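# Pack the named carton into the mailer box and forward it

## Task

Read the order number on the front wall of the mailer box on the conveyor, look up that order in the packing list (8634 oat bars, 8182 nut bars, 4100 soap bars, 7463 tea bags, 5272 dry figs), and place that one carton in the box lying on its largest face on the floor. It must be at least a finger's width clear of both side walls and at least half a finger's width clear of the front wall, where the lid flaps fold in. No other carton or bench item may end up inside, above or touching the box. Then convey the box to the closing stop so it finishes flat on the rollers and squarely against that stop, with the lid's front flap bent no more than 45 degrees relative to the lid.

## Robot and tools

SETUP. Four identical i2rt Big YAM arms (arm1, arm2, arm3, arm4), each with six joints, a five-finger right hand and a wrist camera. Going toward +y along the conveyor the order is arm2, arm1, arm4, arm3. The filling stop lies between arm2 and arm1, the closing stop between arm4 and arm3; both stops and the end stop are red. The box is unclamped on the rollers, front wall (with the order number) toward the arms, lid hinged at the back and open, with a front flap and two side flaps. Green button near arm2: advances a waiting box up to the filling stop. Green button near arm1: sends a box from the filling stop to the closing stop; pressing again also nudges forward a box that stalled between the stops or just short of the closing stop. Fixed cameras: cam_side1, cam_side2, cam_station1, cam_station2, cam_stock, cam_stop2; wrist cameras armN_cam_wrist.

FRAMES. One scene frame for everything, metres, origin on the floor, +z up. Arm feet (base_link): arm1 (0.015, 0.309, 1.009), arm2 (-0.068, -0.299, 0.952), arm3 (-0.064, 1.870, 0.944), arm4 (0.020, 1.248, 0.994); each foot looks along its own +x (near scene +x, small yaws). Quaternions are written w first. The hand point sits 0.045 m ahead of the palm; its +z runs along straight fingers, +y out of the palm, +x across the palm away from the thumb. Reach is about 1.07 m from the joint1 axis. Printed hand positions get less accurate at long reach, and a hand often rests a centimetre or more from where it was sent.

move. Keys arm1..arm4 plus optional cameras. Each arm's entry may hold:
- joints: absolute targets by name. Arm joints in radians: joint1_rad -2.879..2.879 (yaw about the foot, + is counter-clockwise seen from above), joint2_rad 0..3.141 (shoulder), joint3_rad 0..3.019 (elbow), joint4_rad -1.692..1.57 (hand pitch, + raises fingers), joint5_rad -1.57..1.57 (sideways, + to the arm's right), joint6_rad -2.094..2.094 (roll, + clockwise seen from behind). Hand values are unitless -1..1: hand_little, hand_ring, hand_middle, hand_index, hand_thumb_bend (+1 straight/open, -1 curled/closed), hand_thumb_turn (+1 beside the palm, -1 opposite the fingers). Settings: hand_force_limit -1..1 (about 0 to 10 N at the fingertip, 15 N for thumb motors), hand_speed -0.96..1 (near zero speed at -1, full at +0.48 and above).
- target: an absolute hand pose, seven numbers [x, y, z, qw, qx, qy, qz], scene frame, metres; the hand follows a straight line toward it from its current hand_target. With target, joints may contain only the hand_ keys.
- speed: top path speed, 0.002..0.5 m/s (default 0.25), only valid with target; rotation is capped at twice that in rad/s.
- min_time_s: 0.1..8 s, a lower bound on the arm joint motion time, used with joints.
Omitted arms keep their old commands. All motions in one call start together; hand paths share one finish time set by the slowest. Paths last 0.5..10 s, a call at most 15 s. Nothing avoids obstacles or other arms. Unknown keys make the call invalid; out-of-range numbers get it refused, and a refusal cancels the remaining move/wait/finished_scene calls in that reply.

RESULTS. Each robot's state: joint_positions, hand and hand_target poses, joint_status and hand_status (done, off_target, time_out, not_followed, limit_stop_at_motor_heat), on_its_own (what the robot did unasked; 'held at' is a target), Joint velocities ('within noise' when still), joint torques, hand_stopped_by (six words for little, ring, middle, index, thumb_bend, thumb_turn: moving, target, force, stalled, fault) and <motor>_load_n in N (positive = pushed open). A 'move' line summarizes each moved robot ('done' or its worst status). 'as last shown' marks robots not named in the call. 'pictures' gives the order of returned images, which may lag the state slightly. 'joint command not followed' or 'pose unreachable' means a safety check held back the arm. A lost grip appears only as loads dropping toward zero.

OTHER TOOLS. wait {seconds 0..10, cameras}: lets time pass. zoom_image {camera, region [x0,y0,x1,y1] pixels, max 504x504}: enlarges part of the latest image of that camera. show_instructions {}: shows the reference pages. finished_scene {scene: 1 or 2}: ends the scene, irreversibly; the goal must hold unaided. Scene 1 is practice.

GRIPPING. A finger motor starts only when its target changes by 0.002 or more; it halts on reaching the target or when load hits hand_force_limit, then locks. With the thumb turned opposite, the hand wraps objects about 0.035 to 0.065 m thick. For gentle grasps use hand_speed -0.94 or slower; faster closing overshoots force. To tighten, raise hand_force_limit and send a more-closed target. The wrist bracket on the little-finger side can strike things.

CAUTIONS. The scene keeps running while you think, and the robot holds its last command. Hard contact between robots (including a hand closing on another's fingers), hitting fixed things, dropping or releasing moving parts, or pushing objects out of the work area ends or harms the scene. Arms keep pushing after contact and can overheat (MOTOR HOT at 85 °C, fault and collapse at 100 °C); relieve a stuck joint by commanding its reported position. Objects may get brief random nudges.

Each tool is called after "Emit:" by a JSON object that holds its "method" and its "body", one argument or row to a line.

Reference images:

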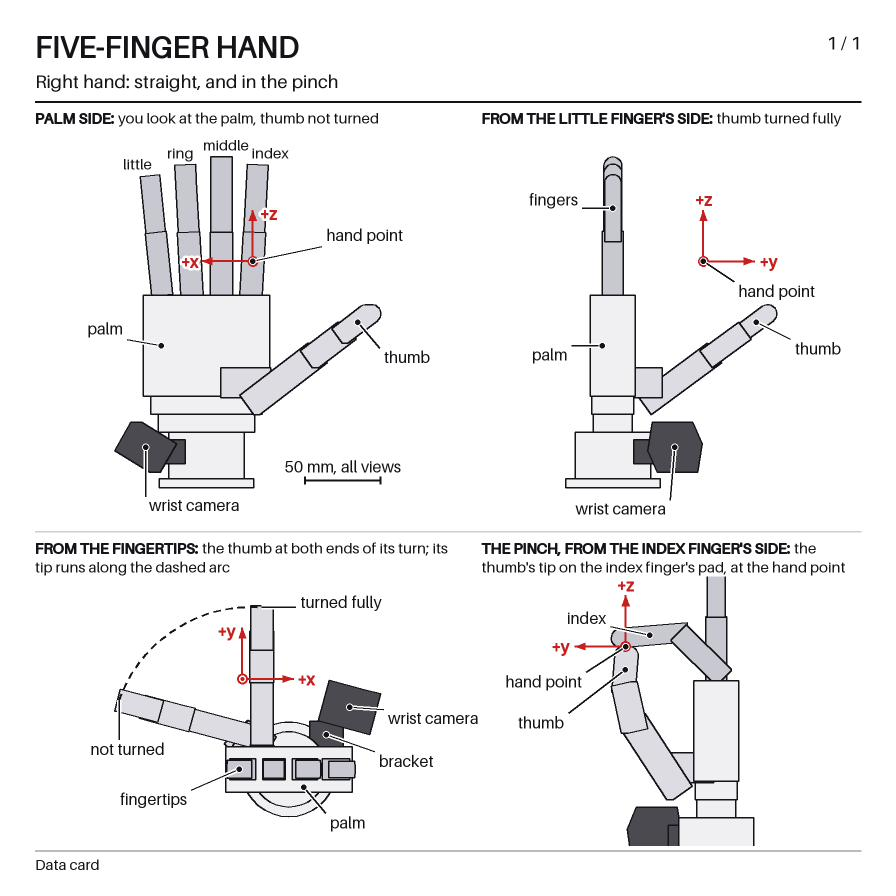

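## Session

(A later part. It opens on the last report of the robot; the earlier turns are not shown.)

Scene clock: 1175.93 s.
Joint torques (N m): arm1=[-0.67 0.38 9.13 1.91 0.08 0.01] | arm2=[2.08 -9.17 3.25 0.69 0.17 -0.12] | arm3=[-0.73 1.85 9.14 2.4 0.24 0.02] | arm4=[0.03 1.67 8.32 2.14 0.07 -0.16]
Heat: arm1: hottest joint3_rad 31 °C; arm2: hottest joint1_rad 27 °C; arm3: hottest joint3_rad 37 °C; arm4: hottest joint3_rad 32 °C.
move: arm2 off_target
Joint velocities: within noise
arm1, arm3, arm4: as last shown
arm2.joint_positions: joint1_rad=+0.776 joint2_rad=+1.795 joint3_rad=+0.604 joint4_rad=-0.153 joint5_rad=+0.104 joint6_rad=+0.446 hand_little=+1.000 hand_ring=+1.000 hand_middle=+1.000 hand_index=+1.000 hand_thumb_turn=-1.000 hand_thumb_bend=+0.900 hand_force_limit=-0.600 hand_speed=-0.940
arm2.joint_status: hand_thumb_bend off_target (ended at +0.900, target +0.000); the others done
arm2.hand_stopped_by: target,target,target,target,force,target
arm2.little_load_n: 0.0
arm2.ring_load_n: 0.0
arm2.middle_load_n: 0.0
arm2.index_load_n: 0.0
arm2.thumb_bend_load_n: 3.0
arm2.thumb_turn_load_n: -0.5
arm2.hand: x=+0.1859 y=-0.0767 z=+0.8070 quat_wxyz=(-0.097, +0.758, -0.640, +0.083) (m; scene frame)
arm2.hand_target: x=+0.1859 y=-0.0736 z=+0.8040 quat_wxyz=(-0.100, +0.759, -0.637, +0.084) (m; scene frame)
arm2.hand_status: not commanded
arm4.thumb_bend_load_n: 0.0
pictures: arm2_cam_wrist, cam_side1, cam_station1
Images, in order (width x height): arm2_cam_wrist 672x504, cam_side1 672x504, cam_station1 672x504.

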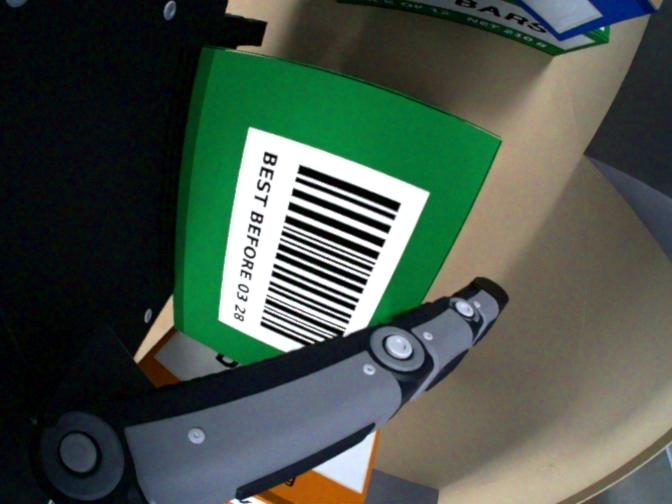

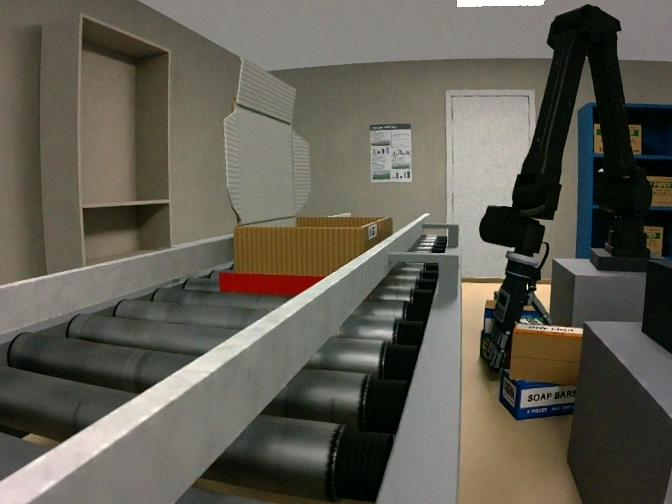

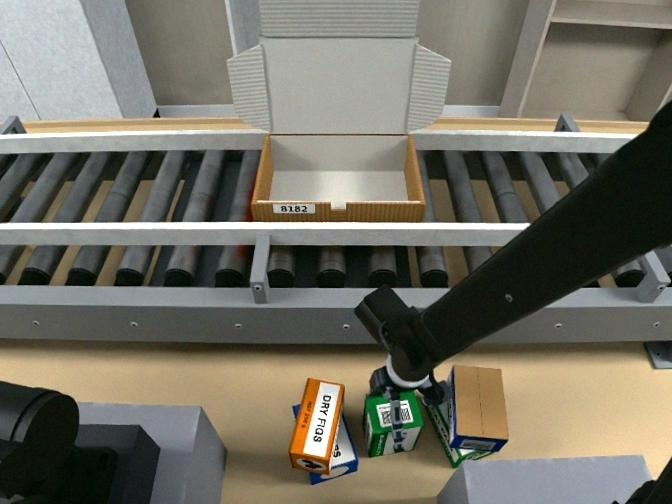

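Emit:
{"method": "move", "body": {
  "arm2": {"joints": {"hand_thumb_bend": 0.1, "hand_force_limit": 0.0, "hand_speed": -0.94}}
}}

Emit:
{"method": "move", "body": {
  "arm2": {"target": [0.186, -0.0735, 0.83, -0.1, 0.7594, -0.6373, 0.0839], "speed": 0.04},
  "cameras": ["arm2_cam_wrist", "cam_side1", "cam_station1"]
}}

Emit:
{"method": "zoom_image", "body": {
  "camera": "cam_side1",
  "region": [440, 200, 600, 440]
}}

Emit:
{"method": "zoom_image", "body": {
  "camera": "cam_station1",
  "region": [280, 250, 520, 500]
}}

Scene clock: 1186.03 s.
Joint torques (N m): arm1=[-0.67 0.44 9.14 1.92 0.08 0] | arm2=[2.08 -9.23 3.25 0.69 0.19 -0.11] | arm3=[-0.73 1.85 9.14 2.44 0.25 0.02] | arm4=[-0.15 1.73 8.44 2.17 0.07 -0.17]
Heat: arm1: hottest joint3_rad 31 °C; arm2: hottest joint1_rad 27 °C; arm3: hottest joint3_rad 37 °C; arm4: hottest joint3_rad 32 °C.
move: arm2 off_target
Joint velocities: arm1=[within noise] | arm2=[within noise] | arm3=[within noise] | arm4=[-0.044 -0.015 -0.012 -0.027 -0.007 0.022]
arm1, arm3, arm4: as last shown
arm2.joint_positions: joint1_rad=+0.776 joint2_rad=+1.795 joint3_rad=+0.604 joint4_rad=-0.153 joint5_rad=+0.104 joint6_rad=+0.446 hand_little=+1.000 hand_ring=+1.000 hand_middle=+1.000 hand_index=+1.000 hand_thumb_turn=-1.000 hand_thumb_bend=+0.872 hand_force_limit=+0.000 hand_speed=-0.940
arm2.joint_status: hand_thumb_bend off_target (ended at +0.872, target +0.100); the others done
arm2.hand_stopped_by: target,target,target,target,force,target
arm2.little_load_n: 0.0
arm2.ring_load_n: 0.0
arm2.middle_load_n: 0.0
arm2.index_load_n: 0.0
arm2.thumb_bend_load_n: 7.5
arm2.thumb_turn_load_n: -0.5
arm2.hand: x=+0.1858 y=-0.0766 z=+0.8071 quat_wxyz=(-0.097, +0.758, -0.640, +0.082) (m; scene frame)
arm2.hand_target: x=+0.1859 y=-0.0736 z=+0.8040 quat_wxyz=(-0.100, +0.760, -0.637, +0.084) (m; scene frame)
arm2.hand_status: not commanded
pictures: none

Scene clock: 1187.33 s.
Joint torques (N m): arm1=[-0.67 0.44 9.11 1.94 0.08 0] | arm2=[2.02 -11.81 3.89 -0.34 0.14 -0.12] | arm3=[-0.73 1.79 9.16 2.43 0.25 0.02] | arm4=[0.03 2.55 8.31 2.19 0.05 -0.13]
Heat: arm1: hottest joint3_rad 31 °C; arm2: hottest joint1_rad 27 °C; arm3: hottest joint3_rad 37 °C; arm4: hottest joint3_rad 32 °C.
move: arm2 done
Joint velocities: within noise
arm1, arm3, arm4: as last shown
arm2.joint_positions: joint1_rad=+0.776 joint2_rad=+1.741 joint3_rad=+0.604 joint4_rad=-0.214 joint5_rad=+0.105 joint6_rad=+0.446 hand_little=+1.000 hand_ring=+1.000 hand_middle=+1.000 hand_index=+1.000 hand_thumb_turn=-1.000 hand_thumb_bend=+0.871 hand_force_limit=+0.000 hand_speed=-0.940
arm2.joint_status: not commanded
arm2.hand_stopped_by: target,target,target,target,force,target
arm2.little_load_n: 0.0
arm2.ring_load_n: 0.0
arm2.middle_load_n: 0.0
arm2.index_load_n: 0.0
arm2.thumb_bend_load_n: 0.0
arm2.thumb_turn_load_n: 0.0
arm2.hand: x=+0.1839 y=-0.0781 z=+0.8226 quat_wxyz=(-0.093, +0.759, -0.640, +0.082) (m; scene frame)
arm2.hand_target: x=+0.1860 y=-0.0735 z=+0.8298 quat_wxyz=(-0.100, +0.759, -0.637, +0.084) (m; scene frame)
arm2.hand_status: done (0.009 m and 0.9 deg from the pose sent, 0.023 m and 0.5 deg at the start)
arm4.ring_load_n: -0.5
pictures: arm2_cam_wrist, cam_side1, cam_station1
Images, in order (width x height): arm2_cam_wrist 672x504, cam_side1 672x504, cam_station1 672x504.

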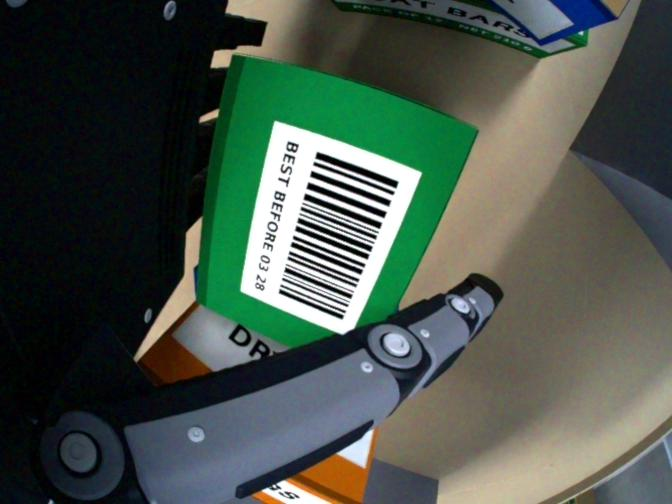

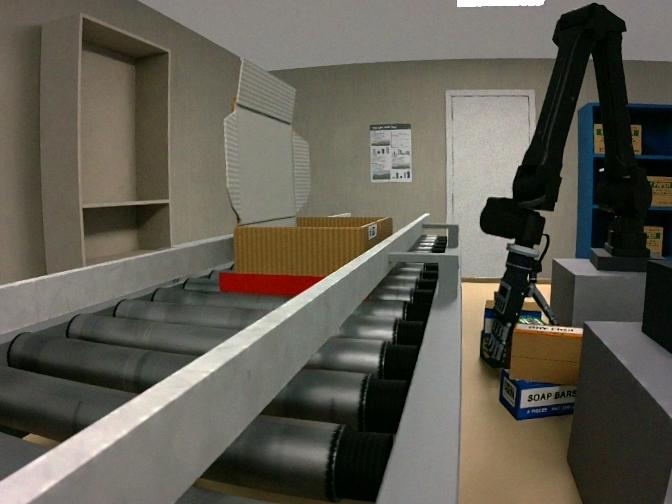

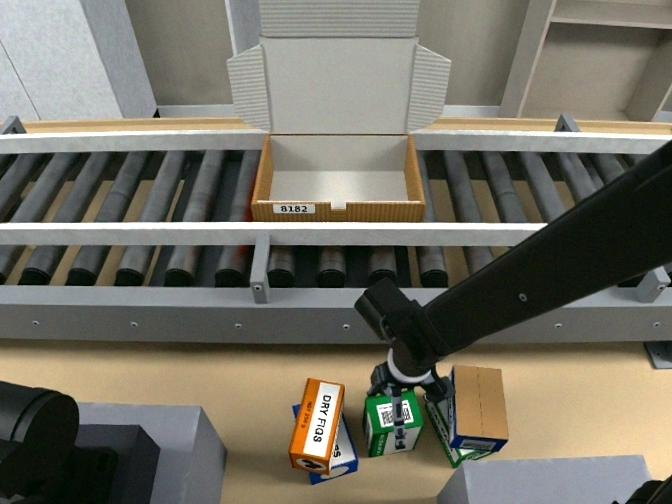

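Scaled by 2.100 from the camera's 672x504 image, which has a finer 960x720 frame.

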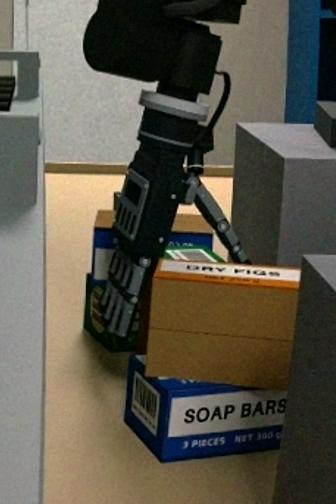

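Scaled by 2.016 from the camera's 672x504 image, which has a finer 960x720 frame.

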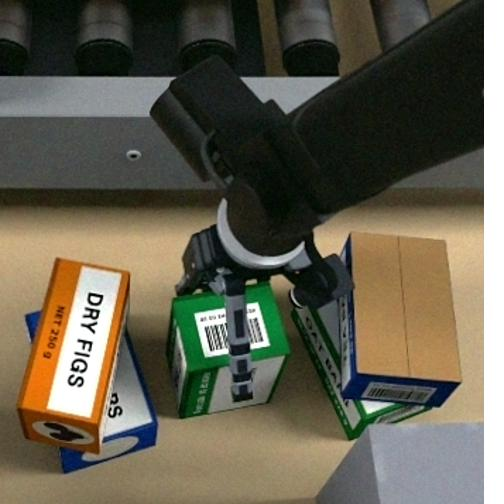

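Emit:
{"method": "move", "body": {
  "arm2": {"target": [0.186, -0.0705, 0.93, -0.1, 0.7594, -0.6373, 0.0839], "speed": 0.2, "joints": {"hand_thumb_bend": 1.0, "hand_speed": -0.5}}
}}

Emit:
{"method": "move", "body": {
  "arm2": {"target": [0.184, -0.0665, 0.92, -0.3426, 0.6724, -0.5846, 0.2979], "speed": 0.2, "joints": {"hand_little": 0.65, "hand_ring": 0.65, "hand_middle": 0.65, "hand_index": 0.65}},
  "cameras": ["arm2_cam_wrist", "cam_side1", "cam_station1", "cam_stock"]
}}

Scene clock: 1421.87 s.
Joint torques (N m): arm1=[-0.67 0.38 9.1 1.92 0.08 0] | arm2=[2.37 -9.52 9.54 -0.18 0.16 -0.08] | arm3=[-0.79 1.79 9.14 2.4 0.25 0.03] | arm4=[0.09 1.96 8.27 2.14 0.07 -0.14]
Heat: arm1: hottest joint3_rad 32 °C; arm2: hottest joint3_rad 27 °C; arm3: hottest joint3_rad 37 °C; arm4: hottest joint3_rad 32 °C.
move: arm2 off_target
Joint velocities: within noise
arm1, arm3, arm4: as last shown
arm2.joint_positions: joint1_rad=+0.776 joint2_rad=+1.452 joint3_rad=+0.640 joint4_rad=-0.570 joint5_rad=+0.105 joint6_rad=+0.446 hand_little=+1.000 hand_ring=+1.000 hand_middle=+1.000 hand_index=+1.000 hand_thumb_turn=-1.000 hand_thumb_bend=+1.000 hand_force_limit=+0.000 hand_speed=-0.500
arm2.joint_status: all done
arm2.hand_stopped_by: target,target,target,target,target,target
arm2.little_load_n: 0.0
arm2.ring_load_n: 0.0
arm2.middle_load_n: -0.5
arm2.index_load_n: 0.0
arm2.thumb_bend_load_n: 0.0
arm2.thumb_turn_load_n: 0.0
arm2.hand: x=+0.1710 y=-0.0864 z=+0.9137 quat_wxyz=(-0.078, +0.760, -0.640, +0.078) (m; scene frame)
arm2.hand_target: x=+0.1854 y=-0.0708 z=+0.9301 quat_wxyz=(-0.100, +0.759, -0.637, +0.084) (m; scene frame)
arm2.hand_status: off_target (0.027 m and 2.6 deg from the pose sent, 0.108 m and 0.9 deg at the start)
arm3.thumb_turn_load_n: -0.5
arm4.ring_load_n: 0.5
arm4.thumb_turn_load_n: 0.5
pictures: none

Scene clock: 1424.43 s.
Joint torques (N m): arm1=[-0.62 0.38 9.13 1.92 0.08 0.01] | arm2=[2.61 -3.37 4.89 1.72 0.39 -0.1] | arm3=[-0.85 1.85 9.14 2.43 0.25 0.02] | arm4=[-0.15 2.61 8.35 2.21 0.04 -0.14]
Heat: arm1: hottest joint3_rad 32 °C; arm2: hottest joint3_rad 27 °C; arm3: hottest joint3_rad 37 °C; arm4: hottest joint3_rad 32 °C.
move: arm2 done
Joint velocities: within noise
arm1, arm3, arm4: as last shown
arm2.joint_positions: joint1_rad=+1.071 joint2_rad=+1.280 joint3_rad=+0.261 joint4_rad=+0.203 joint5_rad=+0.608 joint6_rad=+0.545 hand_little=+0.650 hand_ring=+0.650 hand_middle=+0.650 hand_index=+0.650 hand_thumb_turn=-1.000 hand_thumb_bend=+1.000 hand_force_limit=+0.000 hand_speed=-0.500
arm2.joint_status: all done
arm2.hand_stopped_by: target,target,target,target,target,target
arm2.little_load_n: 0.0
arm2.ring_load_n: 0.0
arm2.middle_load_n: 0.0
arm2.index_load_n: 0.0
arm2.thumb_bend_load_n: -0.5
arm2.thumb_turn_load_n: 0.0
arm2.hand: x=+0.1865 y=-0.0708 z=+0.9215 quat_wxyz=(-0.337, +0.671, -0.588, +0.300) (m; scene frame)
arm2.hand_target: x=+0.1840 y=-0.0665 z=+0.9202 quat_wxyz=(-0.343, +0.673, -0.585, +0.298) (m; scene frame)
arm2.hand_status: done (0.005 m and 0.8 deg from the pose sent, 0.025 m and 41.4 deg at the start)
arm3.thumb_turn_load_n: 0.0
arm4.ring_load_n: 0.0
arm4.thumb_turn_load_n: 0.0
pictures: arm2_cam_wrist, cam_side1, cam_station1, cam_stock
Images, in order (width x height): arm2_cam_wrist 672x504, cam_side1 672x504, cam_station1 672x504, cam_stock 672x504.

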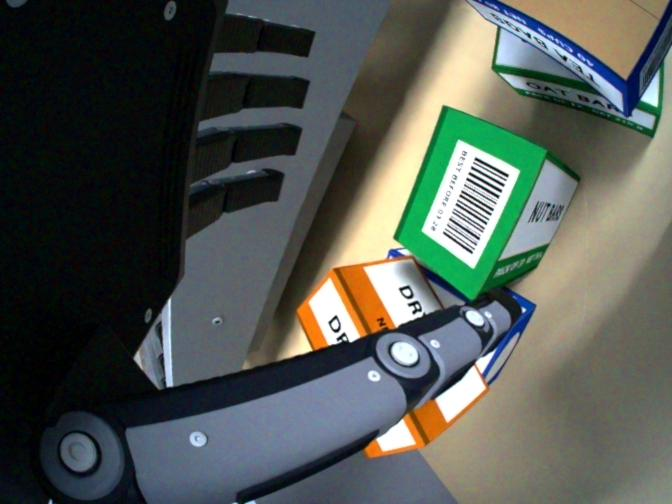

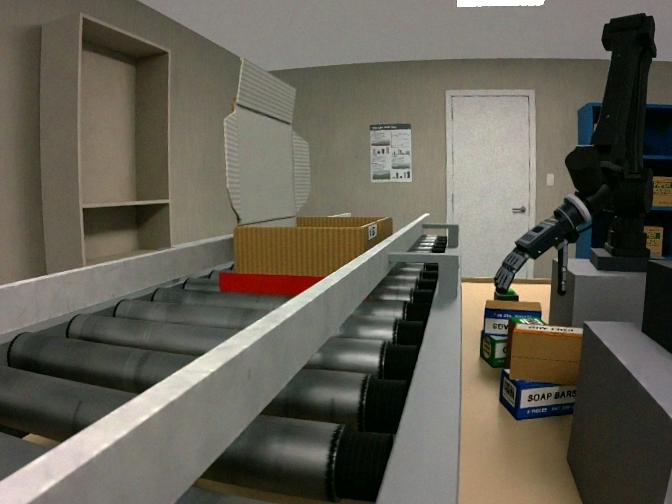

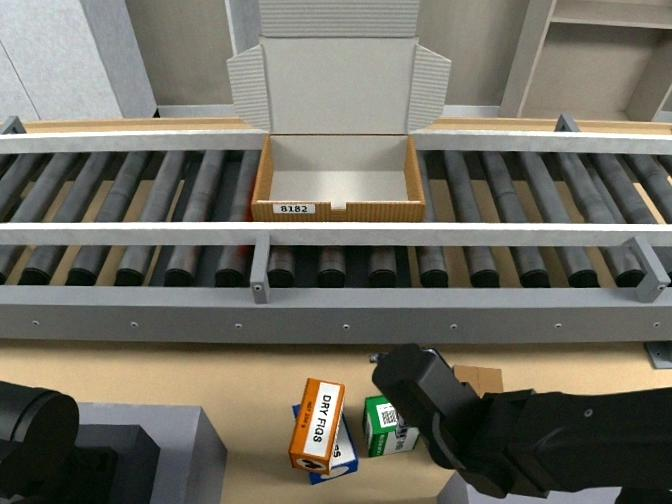

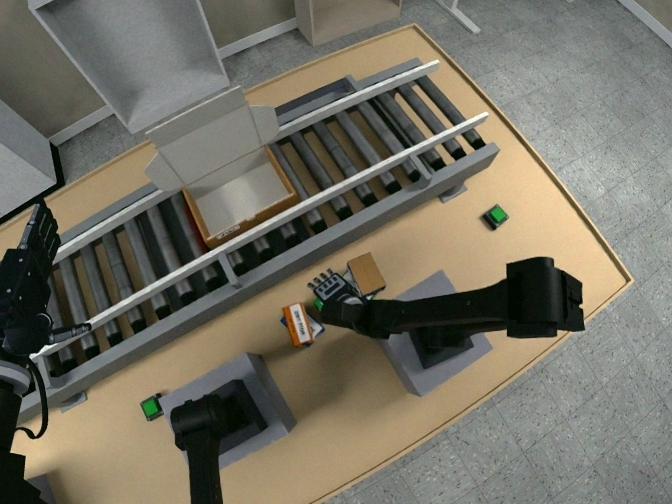

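Emit:
{"method": "move", "body": {
  "arm2": {"target": [0.1825, -0.0655, 0.845, -0.3426, 0.6724, -0.5846, 0.2979], "speed": 0.08},
  "cameras": ["arm2_cam_wrist", "cam_side1", "cam_stock"]
}}

Emit:
{"method": "zoom_image", "body": {
  "camera": "cam_side1",
  "region": [440, 200, 600, 440]
}}

Scene clock: 1447.47 s.
Joint torques (N m): arm1=[-0.67 0.32 9.11 1.89 0.08 0.01] | arm2=[2.55 -6.01 0.96 1.76 0.4 -0.1] | arm3=[-0.73 1.85 9.13 2.43 0.25 0.02] | arm4=[-0.21 2.26 8.39 2.11 0.06 -0.14]
Heat: arm1: hottest joint3_rad 32 °C; arm2: hottest joint3_rad 27 °C; arm3: hottest joint3_rad 37 °C; arm4: hottest joint3_rad 32 °C.
move: arm2 done
Joint velocities: within noise
arm1, arm3, arm4: as last shown
arm1.middle_load_n: 0.5
arm2.joint_positions: joint1_rad=+1.081 joint2_rad=+1.734 joint3_rad=+0.241 joint4_rad=+0.673 joint5_rad=+0.615 joint6_rad=+0.554 hand_little=+0.650 hand_ring=+0.650 hand_middle=+0.650 hand_index=+0.650 hand_thumb_turn=-1.000 hand_thumb_bend=+1.000 hand_force_limit=+0.000 hand_speed=-0.500
arm2.joint_status: not commanded
arm2.hand_stopped_by: target,target,target,target,target,target
arm2.little_load_n: 0.0
arm2.ring_load_n: 0.0
arm2.middle_load_n: 0.0
arm2.index_load_n: 0.0
arm2.thumb_bend_load_n: 0.0
arm2.thumb_turn_load_n: 0.0
arm2.hand: x=+0.1858 y=-0.0689 z=+0.8458 quat_wxyz=(-0.337, +0.671, -0.588, +0.300) (m; scene frame)
arm2.hand_target: x=+0.1825 y=-0.0656 z=+0.8451 quat_wxyz=(-0.342, +0.672, -0.585, +0.298) (m; scene frame)
arm2.hand_status: done (0.005 m and 0.8 deg from the pose sent, 0.077 m and 0.8 deg at the start)
arm4.thumb_bend_load_n: 0.5
pictures: arm2_cam_wrist, cam_side1, cam_stock
Images, in order (width x height): arm2_cam_wrist 672x504, cam_side1 672x504, cam_stock 672x504.

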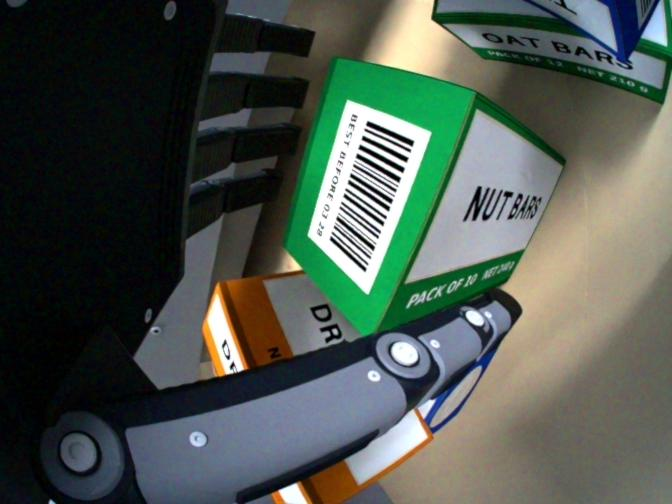

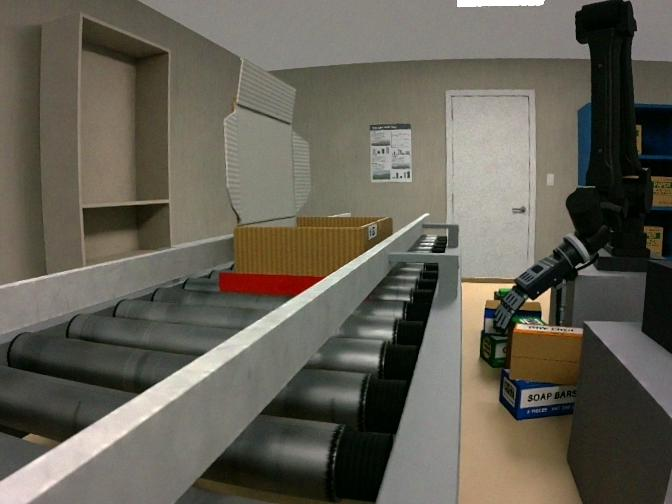

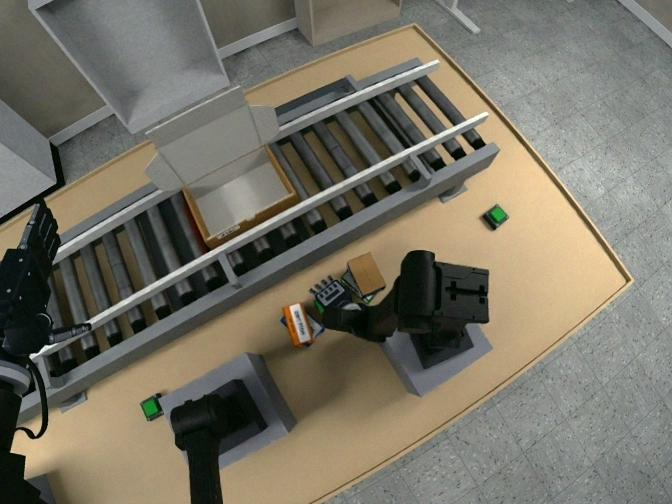

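Scaled by 2.100 from the camera's 672x504 image, which has a finer 960x720 frame.

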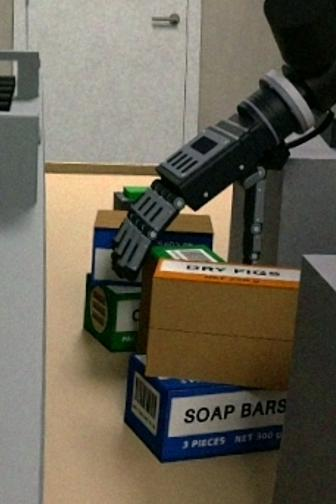

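Emit:
{"method": "move", "body": {
  "arm2": {"target": [0.1825, -0.0655, 0.806, -0.3426, 0.6724, -0.5846, 0.2979], "speed": 0.05},
  "cameras": ["arm2_cam_wrist", "cam_side1", "cam_stock"]
}}

Emit:
{"method": "zoom_image", "body": {
  "camera": "cam_side1",
  "region": [440, 200, 600, 440]
}}

Scene clock: 1465.53 s.
Joint torques (N m): arm1=[-0.62 0.38 9.13 1.94 0.08 0] | arm2=[2.49 -6.36 -0.21 1.22 0.15 -0.09] | arm3=[-0.79 1.85 9.18 2.44 0.25 0.03] | arm4=[0.56 2.2 8.25 2.15 0.03 -0.15]
Heat: arm1: hottest joint3_rad 32 °C; arm2: hottest joint1_rad 26 °C; arm3: hottest joint3_rad 37 °C; arm4: hottest joint3_rad 32 °C.
move: arm2 done
Joint velocities: within noise
arm1.joint_positions: joint1_rad=-0.175 joint2_rad=+0.576 joint3_rad=+1.392 joint4_rad=-1.141 joint5_rad=+0.129 joint6_rad=-1.103 hand_little=+1.000 hand_ring=+1.000 hand_middle=+1.000 hand_index=+1.000 hand_thumb_turn=+1.000 hand_thumb_bend=+1.000 hand_force_limit=+0.000 hand_speed=-0.800
arm1.joint_status: not commanded
arm1.hand_stopped_by: target,target,target,target,target,target
arm1.little_load_n: 0.0
arm1.ring_load_n: 0.0
arm1.middle_load_n: 0.0
arm1.index_load_n: 0.0
arm1.thumb_bend_load_n: 0.0
arm1.thumb_turn_load_n: 0.0
arm1.hand: x=+0.2408 y=+0.2071 z=+1.5430 quat_wxyz=(-0.044, +0.763, -0.283, +0.579) (m; scene frame)
arm1.hand_target: x=+0.2382 y=+0.2074 z=+1.5545 quat_wxyz=(-0.046, +0.756, -0.281, +0.590) (m; scene frame)
arm1.hand_status: not commanded
arm2.joint_positions: joint1_rad=+1.083 joint2_rad=+1.973 joint3_rad=+0.259 joint4_rad=+0.897 joint5_rad=+0.624 joint6_rad=+0.554 hand_little=+0.650 hand_ring=+0.650 hand_middle=+0.650 hand_index=+0.650 hand_thumb_turn=-1.000 hand_thumb_bend=+1.000 hand_force_limit=+0.000 hand_speed=-0.500
arm2.joint_status: not commanded
arm2.hand_stopped_by: target,target,target,target,target,target
arm2.little_load_n: 0.0
arm2.ring_load_n: 0.5
arm2.middle_load_n: 0.0
arm2.index_load_n: 0.0
arm2.thumb_bend_load_n: 0.0
arm2.thumb_turn_load_n: 0.0
arm2.hand: x=+0.1860 y=-0.0710 z=+0.8088 quat_wxyz=(-0.338, +0.669, -0.588, +0.304) (m; scene frame)
arm2.hand_target: x=+0.1824 y=-0.0656 z=+0.8061 quat_wxyz=(-0.342, +0.672, -0.585, +0.298) (m; scene frame)
arm2.hand_status: done (0.007 m and 1.0 deg from the pose sent, 0.040 m and 0.8 deg at the start)
arm3.joint_positions: joint1_rad=+0.166 joint2_rad=+0.628 joint3_rad=+1.395 joint4_rad=-1.333 joint5_rad=+0.112 joint6_rad=-1.362 hand_little=+1.000 hand_ring=+1.000 hand_middle=+1.000 hand_index=+1.000 hand_thumb_turn=+1.000 hand_thumb_bend=+1.000 hand_force_limit=+0.000 hand_speed=-0.800
arm3.joint_status: not commanded
arm3.hand_stopped_by: target,target,target,target,target,target
arm3.little_load_n: 0.0
arm3.ring_load_n: 0.0
arm3.middle_load_n: 0.0
arm3.index_load_n: 0.0
arm3.thumb_bend_load_n: 0.0
arm3.thumb_turn_load_n: 0.0
arm3.hand: x=+0.1650 y=+1.8151 z=+1.4428 quat_wxyz=(-0.017, +0.869, -0.086, +0.487) (m; scene frame)
arm3.hand_target: x=+0.1632 y=+1.8150 z=+1.4514 quat_wxyz=(-0.018, +0.864, -0.086, +0.495) (m; scene frame)
arm3.hand_status: not commanded
arm4.joint_positions: joint1_rad=+0.155 joint2_rad=+0.622 joint3_rad=+1.456 joint4_rad=-1.388 joint5_rad=+0.173 joint6_rad=-1.420 hand_little=+1.000 hand_ring=+1.000 hand_middle=+1.000 hand_index=+1.000 hand_thumb_turn=+1.000 hand_thumb_bend=+1.000 hand_force_limit=+0.000 hand_speed=-0.800
arm4.joint_status: not commanded
arm4.hand_stopped_by: target,target,target,target,target,target
arm4.little_load_n: 0.0
arm4.ring_load_n: 0.0
arm4.middle_load_n: 0.0
arm4.index_load_n: 0.0
arm4.thumb_bend_load_n: 0.0
arm4.thumb_turn_load_n: 0.0
arm4.hand: x=+0.2375 y=+1.2137 z=+1.5169 quat_wxyz=(-0.016, +0.869, -0.004, +0.494) (m; scene frame)
arm4.hand_target: x=+0.2358 y=+1.2134 z=+1.5257 quat_wxyz=(-0.019, +0.864, -0.005, +0.504) (m; scene frame)
arm4.hand_status: not commanded
pictures: arm2_cam_wrist, cam_side1, cam_stock
Images, in order (width x height): arm2_cam_wrist 672x504, cam_side1 672x504, cam_stock 672x504.

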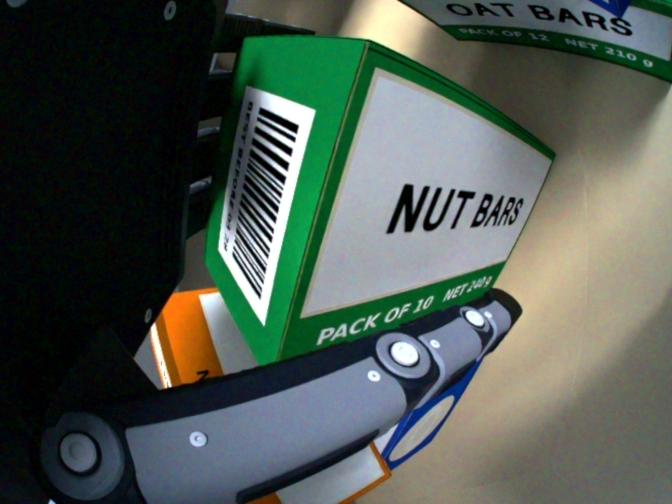

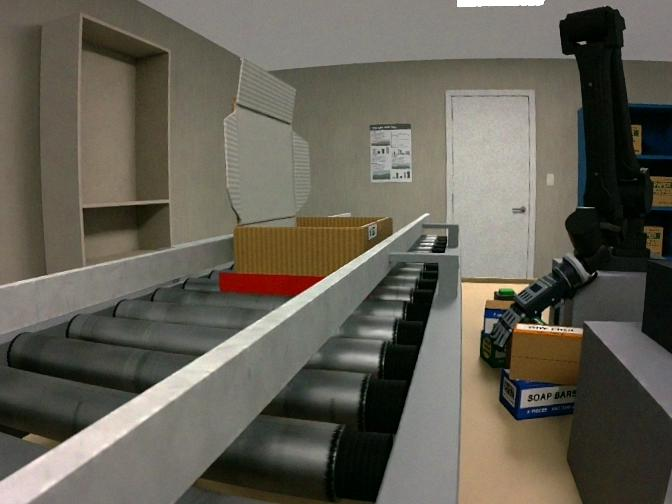

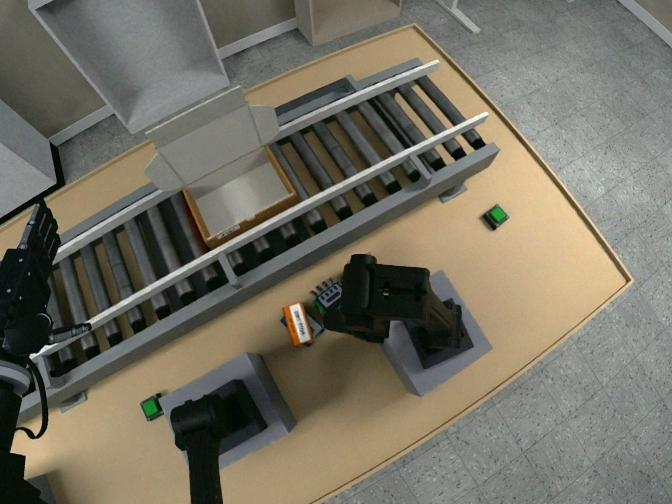

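Scaled by 2.100 from the camera's 672x504 image, which has a finer 960x720 frame.

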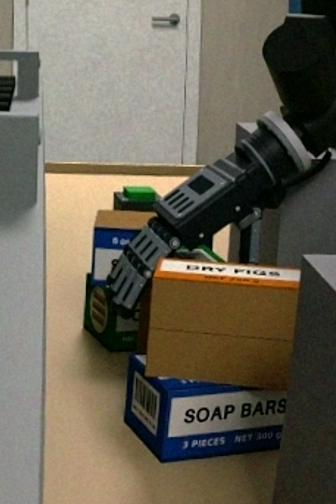

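Emit:
{"method": "move", "body": {
  "arm2": {"joints": {"hand_little": 0.45, "hand_ring": 0.42, "hand_middle": 0.40, "hand_index": 0.40, "hand_thumb_bend": 0.7, "hand_force_limit": -0.5, "hand_speed": -0.93}},
  "cameras": ["arm2_cam_wrist", "cam_side1"]
}}

Emit:
{"method": "zoom_image", "body": {
  "camera": "cam_side1",
  "region": [440, 200, 600, 440]
}}

Scene clock: 1481.40 s.
Joint torques (N m): arm1=[-0.67 0.32 9.14 1.92 0.09 0] | arm2=[2.61 -6.77 -0.23 1.16 0.13 -0.09] | arm3=[-0.79 1.73 9.14 2.43 0.25 0.03] | arm4=[0.09 2.08 8.39 2.22 0.07 -0.16]
Heat: arm1: hottest joint3_rad 32 °C; arm2: hottest joint1_rad 26 °C; arm3: hottest joint3_rad 37 °C; arm4: hottest joint3_rad 32 °C.
move: arm2 done
Joint velocities: within noise
arm1, arm3, arm4: as last shown
arm2.joint_positions: joint1_rad=+1.083 joint2_rad=+1.973 joint3_rad=+0.259 joint4_rad=+0.901 joint5_rad=+0.624 joint6_rad=+0.554 hand_little=+0.450 hand_ring=+0.420 hand_middle=+0.400 hand_index=+0.400 hand_thumb_turn=-1.000 hand_thumb_bend=+0.704 hand_force_limit=-0.500 hand_speed=-0.930
arm2.joint_status: all done
arm2.hand_stopped_by: target,target,target,target,force,target
arm2.little_load_n: 0.0
arm2.ring_load_n: 0.5
arm2.middle_load_n: 0.5
arm2.index_load_n: 0.0
arm2.thumb_bend_load_n: 3.5
arm2.thumb_turn_load_n: 1.0
arm2.hand: x=+0.1866 y=-0.0704 z=+0.8094 quat_wxyz=(-0.340, +0.668, -0.588, +0.304) (m; scene frame)
arm2.hand_target: x=+0.1825 y=-0.0656 z=+0.8061 quat_wxyz=(-0.342, +0.672, -0.585, +0.298) (m; scene frame)
arm2.hand_status: not commanded
pictures: arm2_cam_wrist, cam_side1
Images, in order (width x height): arm2_cam_wrist 672x504, cam_side1 672x504.

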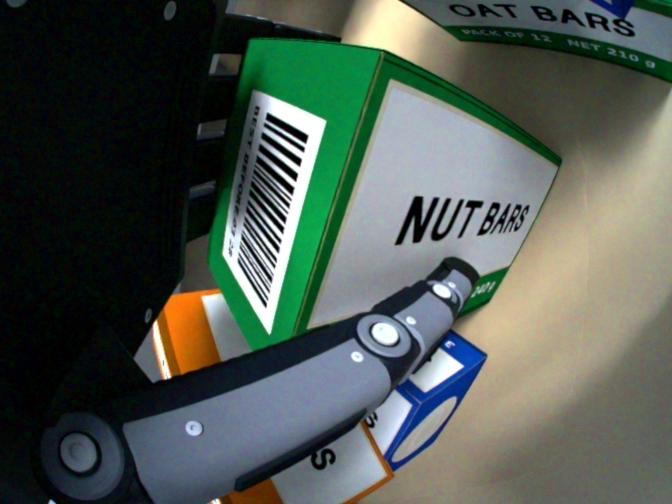

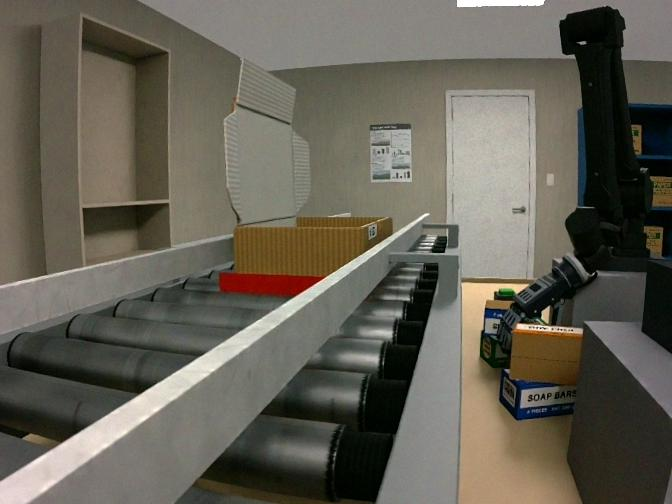

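Scaled by 2.100 from the camera's 672x504 image, which has a finer 960x720 frame.

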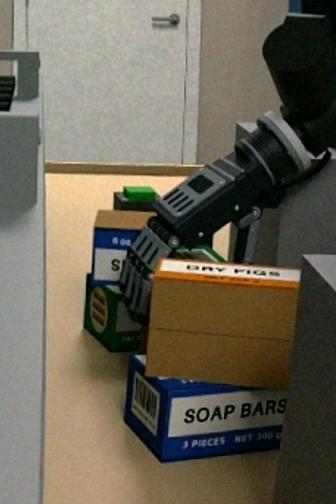

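Emit:
{"method": "move", "body": {
  "arm2": {"joints": {"hand_thumb_bend": 0.3, "hand_force_limit": 0.1, "hand_speed": -0.94}}
}}

Emit:
{"method": "move", "body": {
  "arm2": {"target": [0.1825, -0.0655, 0.85, -0.3426, 0.6724, -0.5846, 0.2979], "speed": 0.05},
  "cameras": ["arm2_cam_wrist", "cam_side1"]
}}

Emit:
{"method": "zoom_image", "body": {
  "camera": "cam_side1",
  "region": [440, 200, 600, 440]
}}

Scene clock: 1490.67 s.
Joint torques (N m): arm1=[-0.62 0.38 9.13 1.91 0.07 0] | arm2=[2.61 -6.83 -0.23 1.16 0.13 -0.09] | arm3=[-0.79 1.79 9.17 2.41 0.25 0.03] | arm4=[0.03 1.96 8.23 2.18 0.03 -0.15]
Heat: arm1: hottest joint3_rad 32 °C; arm2: hottest joint1_rad 26 °C; arm3: hottest joint3_rad 37 °C; arm4: hottest joint3_rad 32 °C.
move: arm2 off_target
Joint velocities: within noise
arm1, arm3, arm4: as last shown
arm2.joint_positions: joint1_rad=+1.083 joint2_rad=+1.973 joint3_rad=+0.259 joint4_rad=+0.901 joint5_rad=+0.624 joint6_rad=+0.554 hand_little=+0.450 hand_ring=+0.420 hand_middle=+0.400 hand_index=+0.400 hand_thumb_turn=-1.000 hand_thumb_bend=+0.694 hand_force_limit=+0.100 hand_speed=-0.940
arm2.joint_status: hand_thumb_bend off_target (ended at +0.694, target +0.300); the others done
arm2.hand_stopped_by: target,target,target,target,force,target
arm2.little_load_n: 0.0
arm2.ring_load_n: 0.5
arm2.middle_load_n: 1.0
arm2.index_load_n: 0.0
arm2.thumb_bend_load_n: 8.0
arm2.thumb_turn_load_n: 1.5
arm2.hand: x=+0.1866 y=-0.0704 z=+0.8094 quat_wxyz=(-0.340, +0.668, -0.588, +0.304) (m; scene frame)
arm2.hand_target: x=+0.1825 y=-0.0656 z=+0.8061 quat_wxyz=(-0.342, +0.672, -0.585, +0.298) (m; scene frame)
arm2.hand_status: not commanded
arm3.ring_load_n: -0.5
pictures: none

Scene clock: 1492.30 s.
Joint torques (N m): arm1=[-0.67 0.32 9.14 1.92 0.08 0.01] | arm2=[2.43 -8.53 0.95 0.44 0.3 -0.11] | arm3=[-0.79 1.79 9.14 2.41 0.25 0.03] | arm4=[0.15 2.2 8.28 2.17 0.05 -0.16]
Heat: arm1: hottest joint3_rad 32 °C; arm2: hottest joint1_rad 26 °C; arm3: hottest joint3_rad 37 °C; arm4: hottest joint3_rad 32 °C.
move: arm2 done
Joint velocities: within noise
arm1, arm3, arm4: as last shown
arm2.joint_positions: joint1_rad=+1.083 joint2_rad=+1.736 joint3_rad=+0.239 joint4_rad=+0.678 joint5_rad=+0.618 joint6_rad=+0.554 hand_little=+0.450 hand_ring=+0.420 hand_middle=+0.400 hand_index=+0.400 hand_thumb_turn=-1.000 hand_thumb_bend=+0.692 hand_force_limit=+0.100 hand_speed=-0.940
arm2.joint_status: not commanded
arm2.hand_stopped_by: target,target,target,target,force,target
arm2.little_load_n: 0.0
arm2.ring_load_n: 0.0
arm2.middle_load_n: 0.0
arm2.index_load_n: 0.0
arm2.thumb_bend_load_n: 0.0
arm2.thumb_turn_load_n: 0.0
arm2.hand: x=+0.1855 y=-0.0692 z=+0.8458 quat_wxyz=(-0.338, +0.671, -0.588, +0.301) (m; scene frame)
arm2.hand_target: x=+0.1826 y=-0.0655 z=+0.8498 quat_wxyz=(-0.343, +0.672, -0.585, +0.298) (m; scene frame)
arm2.hand_status: done (0.006 m and 0.8 deg from the pose sent, 0.041 m and 1.0 deg at the start)
arm3.ring_load_n: 0.0
pictures: arm2_cam_wrist, cam_side1
Images, in order (width x height): arm2_cam_wrist 672x504, cam_side1 672x504.

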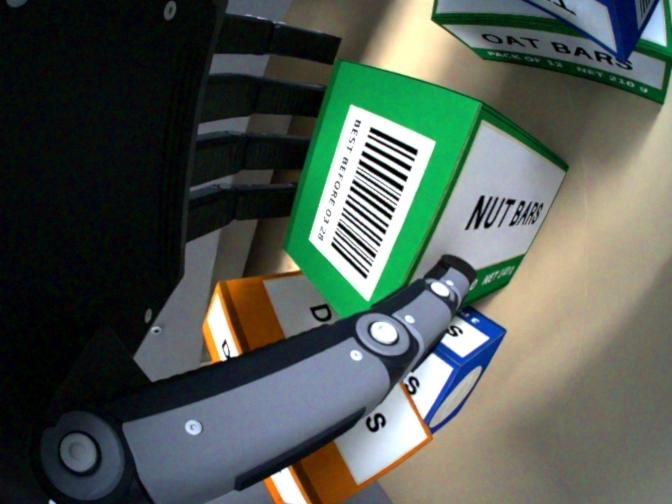

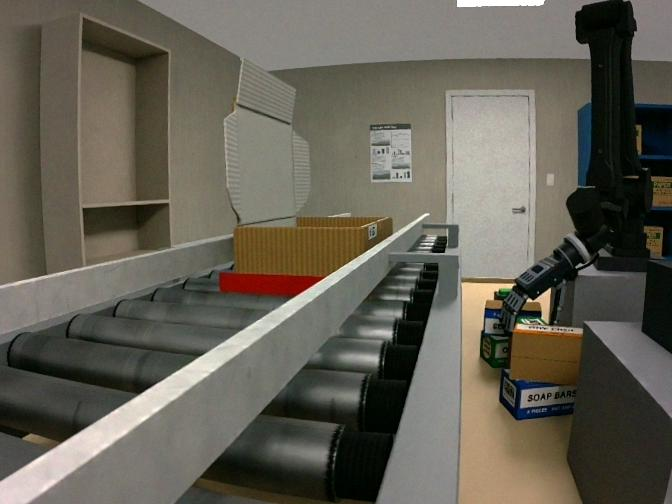

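Scaled by 2.100 from the camera's 672x504 image, which has a finer 960x720 frame.

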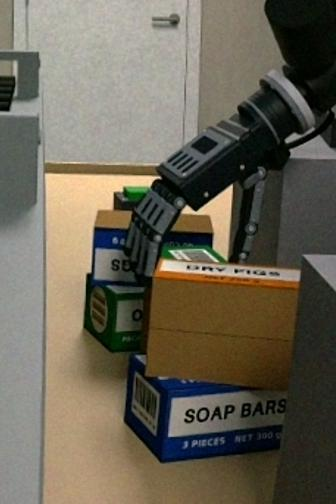

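Emit:
{"method": "move", "body": {
  "arm2": {"joints": {"hand_little": 0.65, "hand_ring": 0.65, "hand_middle": 0.65, "hand_index": 0.65, "hand_thumb_bend": 1.0, "hand_speed": -0.6}}
}}

Emit:
{"method": "move", "body": {
  "arm2": {"target": [0.1885, -0.0665, 0.819, -0.3426, 0.6724, -0.5846, 0.2979], "speed": 0.05}
}}

Emit:
{"method": "move", "body": {
  "arm2": {"joints": {"hand_little": 0.32, "hand_ring": 0.30, "hand_middle": 0.30, "hand_index": 0.30, "hand_force_limit": -0.4, "hand_speed": -0.92}},
  "cameras": ["arm2_cam_wrist", "cam_side1"]
}}

Emit:
{"method": "zoom_image", "body": {
  "camera": "cam_side1",
  "region": [440, 200, 600, 440]
}}

Scene clock: 1575.63 s.
Joint torques (N m): arm1=[-0.62 0.32 9.14 1.92 0.08 0.01] | arm2=[2.43 -8.82 0.96 0.35 0.31 -0.11] | arm3=[-0.91 1.85 9.14 2.43 0.25 0.02] | arm4=[-0.03 2.2 8.29 2.24 0.02 -0.17]
Heat: arm1: hottest joint3_rad 32 °C; arm2: hottest joint1_rad 26 °C; arm3: hottest joint3_rad 37 °C; arm4: hottest joint3_rad 32 °C.
move: arm2 done
Joint velocities: within noise
arm1, arm3, arm4: as last shown
arm2.joint_positions: joint1_rad=+1.083 joint2_rad=+1.735 joint3_rad=+0.239 joint4_rad=+0.678 joint5_rad=+0.618 joint6_rad=+0.554 hand_little=+0.650 hand_ring=+0.650 hand_middle=+0.650 hand_index=+0.650 hand_thumb_turn=-1.000 hand_thumb_bend=+1.000 hand_force_limit=+0.100 hand_speed=-0.600
arm2.joint_status: all done
arm2.hand_stopped_by: target,target,target,target,target,target
arm2.little_load_n: 0.0
arm2.ring_load_n: 0.0
arm2.middle_load_n: 0.0
arm2.index_load_n: 0.0
arm2.thumb_bend_load_n: 0.0
arm2.thumb_turn_load_n: 0.0
arm2.hand: x=+0.1856 y=-0.0691 z=+0.8459 quat_wxyz=(-0.338, +0.671, -0.588, +0.301) (m; scene frame)
arm2.hand_target: x=+0.1826 y=-0.0655 z=+0.8499 quat_wxyz=(-0.343, +0.672, -0.585, +0.298) (m; scene frame)
arm2.hand_status: not commanded
arm4.index_load_n: 0.5
pictures: none

Scene clock: 1577.00 s.
Joint torques (N m): arm1=[-0.67 0.32 9.14 1.91 0.08 0] | arm2=[0.91 -7.36 0.72 1.51 0.26 -0.28] | arm3=[-0.85 1.85 9.16 2.43 0.25 0.02] | arm4=[-0.03 2.14 8.36 2.14 0.02 -0.15]
Heat: arm1: hottest joint3_rad 32 °C; arm2: hottest joint1_rad 26 °C; arm3: hottest joint3_rad 37 °C; arm4: hottest joint3_rad 32 °C.
move: arm2 done
Joint velocities: within noise
arm1, arm3, arm4: as last shown
arm2.joint_positions: joint1_rad=+1.083 joint2_rad=+1.901 joint3_rad=+0.249 joint4_rad=+0.831 joint5_rad=+0.604 joint6_rad=+0.548 hand_little=+0.650 hand_ring=+0.650 hand_middle=+0.650 hand_index=+0.650 hand_thumb_turn=-1.000 hand_thumb_bend=+1.000 hand_force_limit=+0.100 hand_speed=-0.600
arm2.joint_status: not commanded
arm2.hand_stopped_by: target,target,target,target,target,target
arm2.little_load_n: 0.0
arm2.ring_load_n: 0.0
arm2.middle_load_n: 0.0
arm2.index_load_n: 0.0
arm2.thumb_bend_load_n: 0.0
arm2.thumb_turn_load_n: 0.0
arm2.hand: x=+0.1828 y=-0.0693 z=+0.8186 quat_wxyz=(-0.337, +0.676, -0.585, +0.296) (m; scene frame)
arm2.hand_target: x=+0.1885 y=-0.0666 z=+0.8191 quat_wxyz=(-0.342, +0.672, -0.585, +0.298) (m; scene frame)
arm2.hand_status: done (0.006 m and 0.8 deg from the pose sent, 0.027 m and 0.8 deg at the start)
arm3.ring_load_n: -0.5
arm4.index_load_n: 0.0
pictures: none

Scene clock: 1579.03 s.
Joint torques (N m): arm1=[-0.67 0.44 9.13 1.91 0.09 0.01] | arm2=[0.91 -6.89 0.55 1.4 0.26 -0.23] | arm3=[-0.73 1.85 9.18 2.4 0.25 0.02] | arm4=[0.09 1.96 8.39 2.22 0.05 -0.13]
Heat: arm1: hottest joint3_rad 32 °C; arm2: hottest joint1_rad 26 °C; arm3: hottest joint3_rad 37 °C; arm4: hottest joint3_rad 32 °C.
move: arm2 done
Joint velocities: within noise
arm1, arm3, arm4: as last shown
arm2.joint_positions: joint1_rad=+1.083 joint2_rad=+1.902 joint3_rad=+0.251 joint4_rad=+0.834 joint5_rad=+0.604 joint6_rad=+0.547 hand_little=+0.320 hand_ring=+0.300 hand_middle=+0.300 hand_index=+0.300 hand_thumb_turn=-1.000 hand_thumb_bend=+1.000 hand_force_limit=-0.400 hand_speed=-0.920
arm2.joint_status: all done
arm2.hand_stopped_by: target,target,target,target,target,target
arm2.little_load_n: 0.0
arm2.ring_load_n: 0.0
arm2.middle_load_n: 0.0
arm2.index_load_n: 0.0
arm2.thumb_bend_load_n: 0.0
arm2.thumb_turn_load_n: 0.0
arm2.hand: x=+0.1837 y=-0.0680 z=+0.8191 quat_wxyz=(-0.338, +0.676, -0.584, +0.296) (m; scene frame)
arm2.hand_target: x=+0.1884 y=-0.0666 z=+0.8190 quat_wxyz=(-0.342, +0.673, -0.585, +0.298) (m; scene frame)
arm2.hand_status: not commanded
arm3.ring_load_n: 0.0
pictures: arm2_cam_wrist, cam_side1
Images, in order (width x height): arm2_cam_wrist 672x504, cam_side1 672x504.

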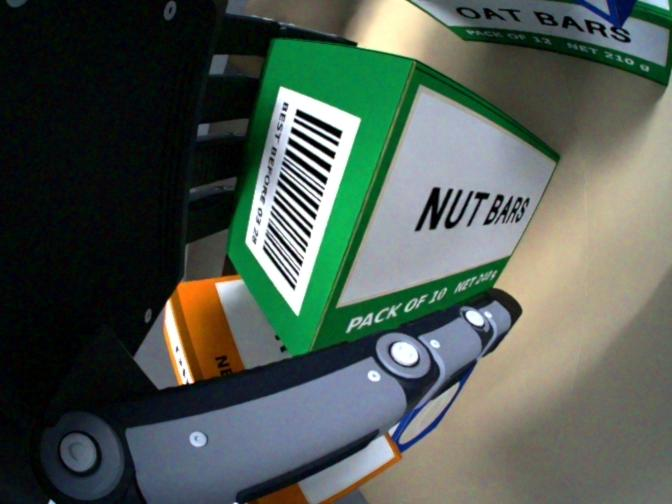

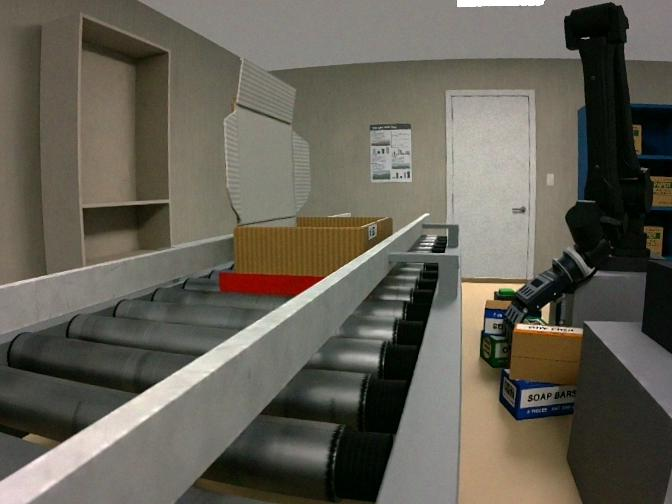

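Scaled by 2.100 from the camera's 672x504 image, which has a finer 960x720 frame.

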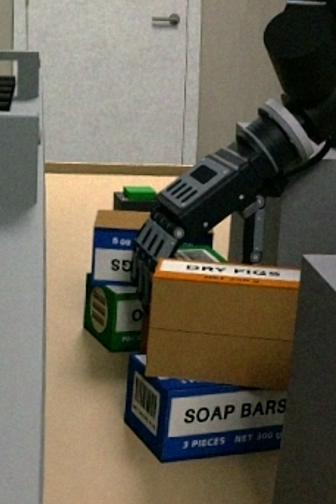

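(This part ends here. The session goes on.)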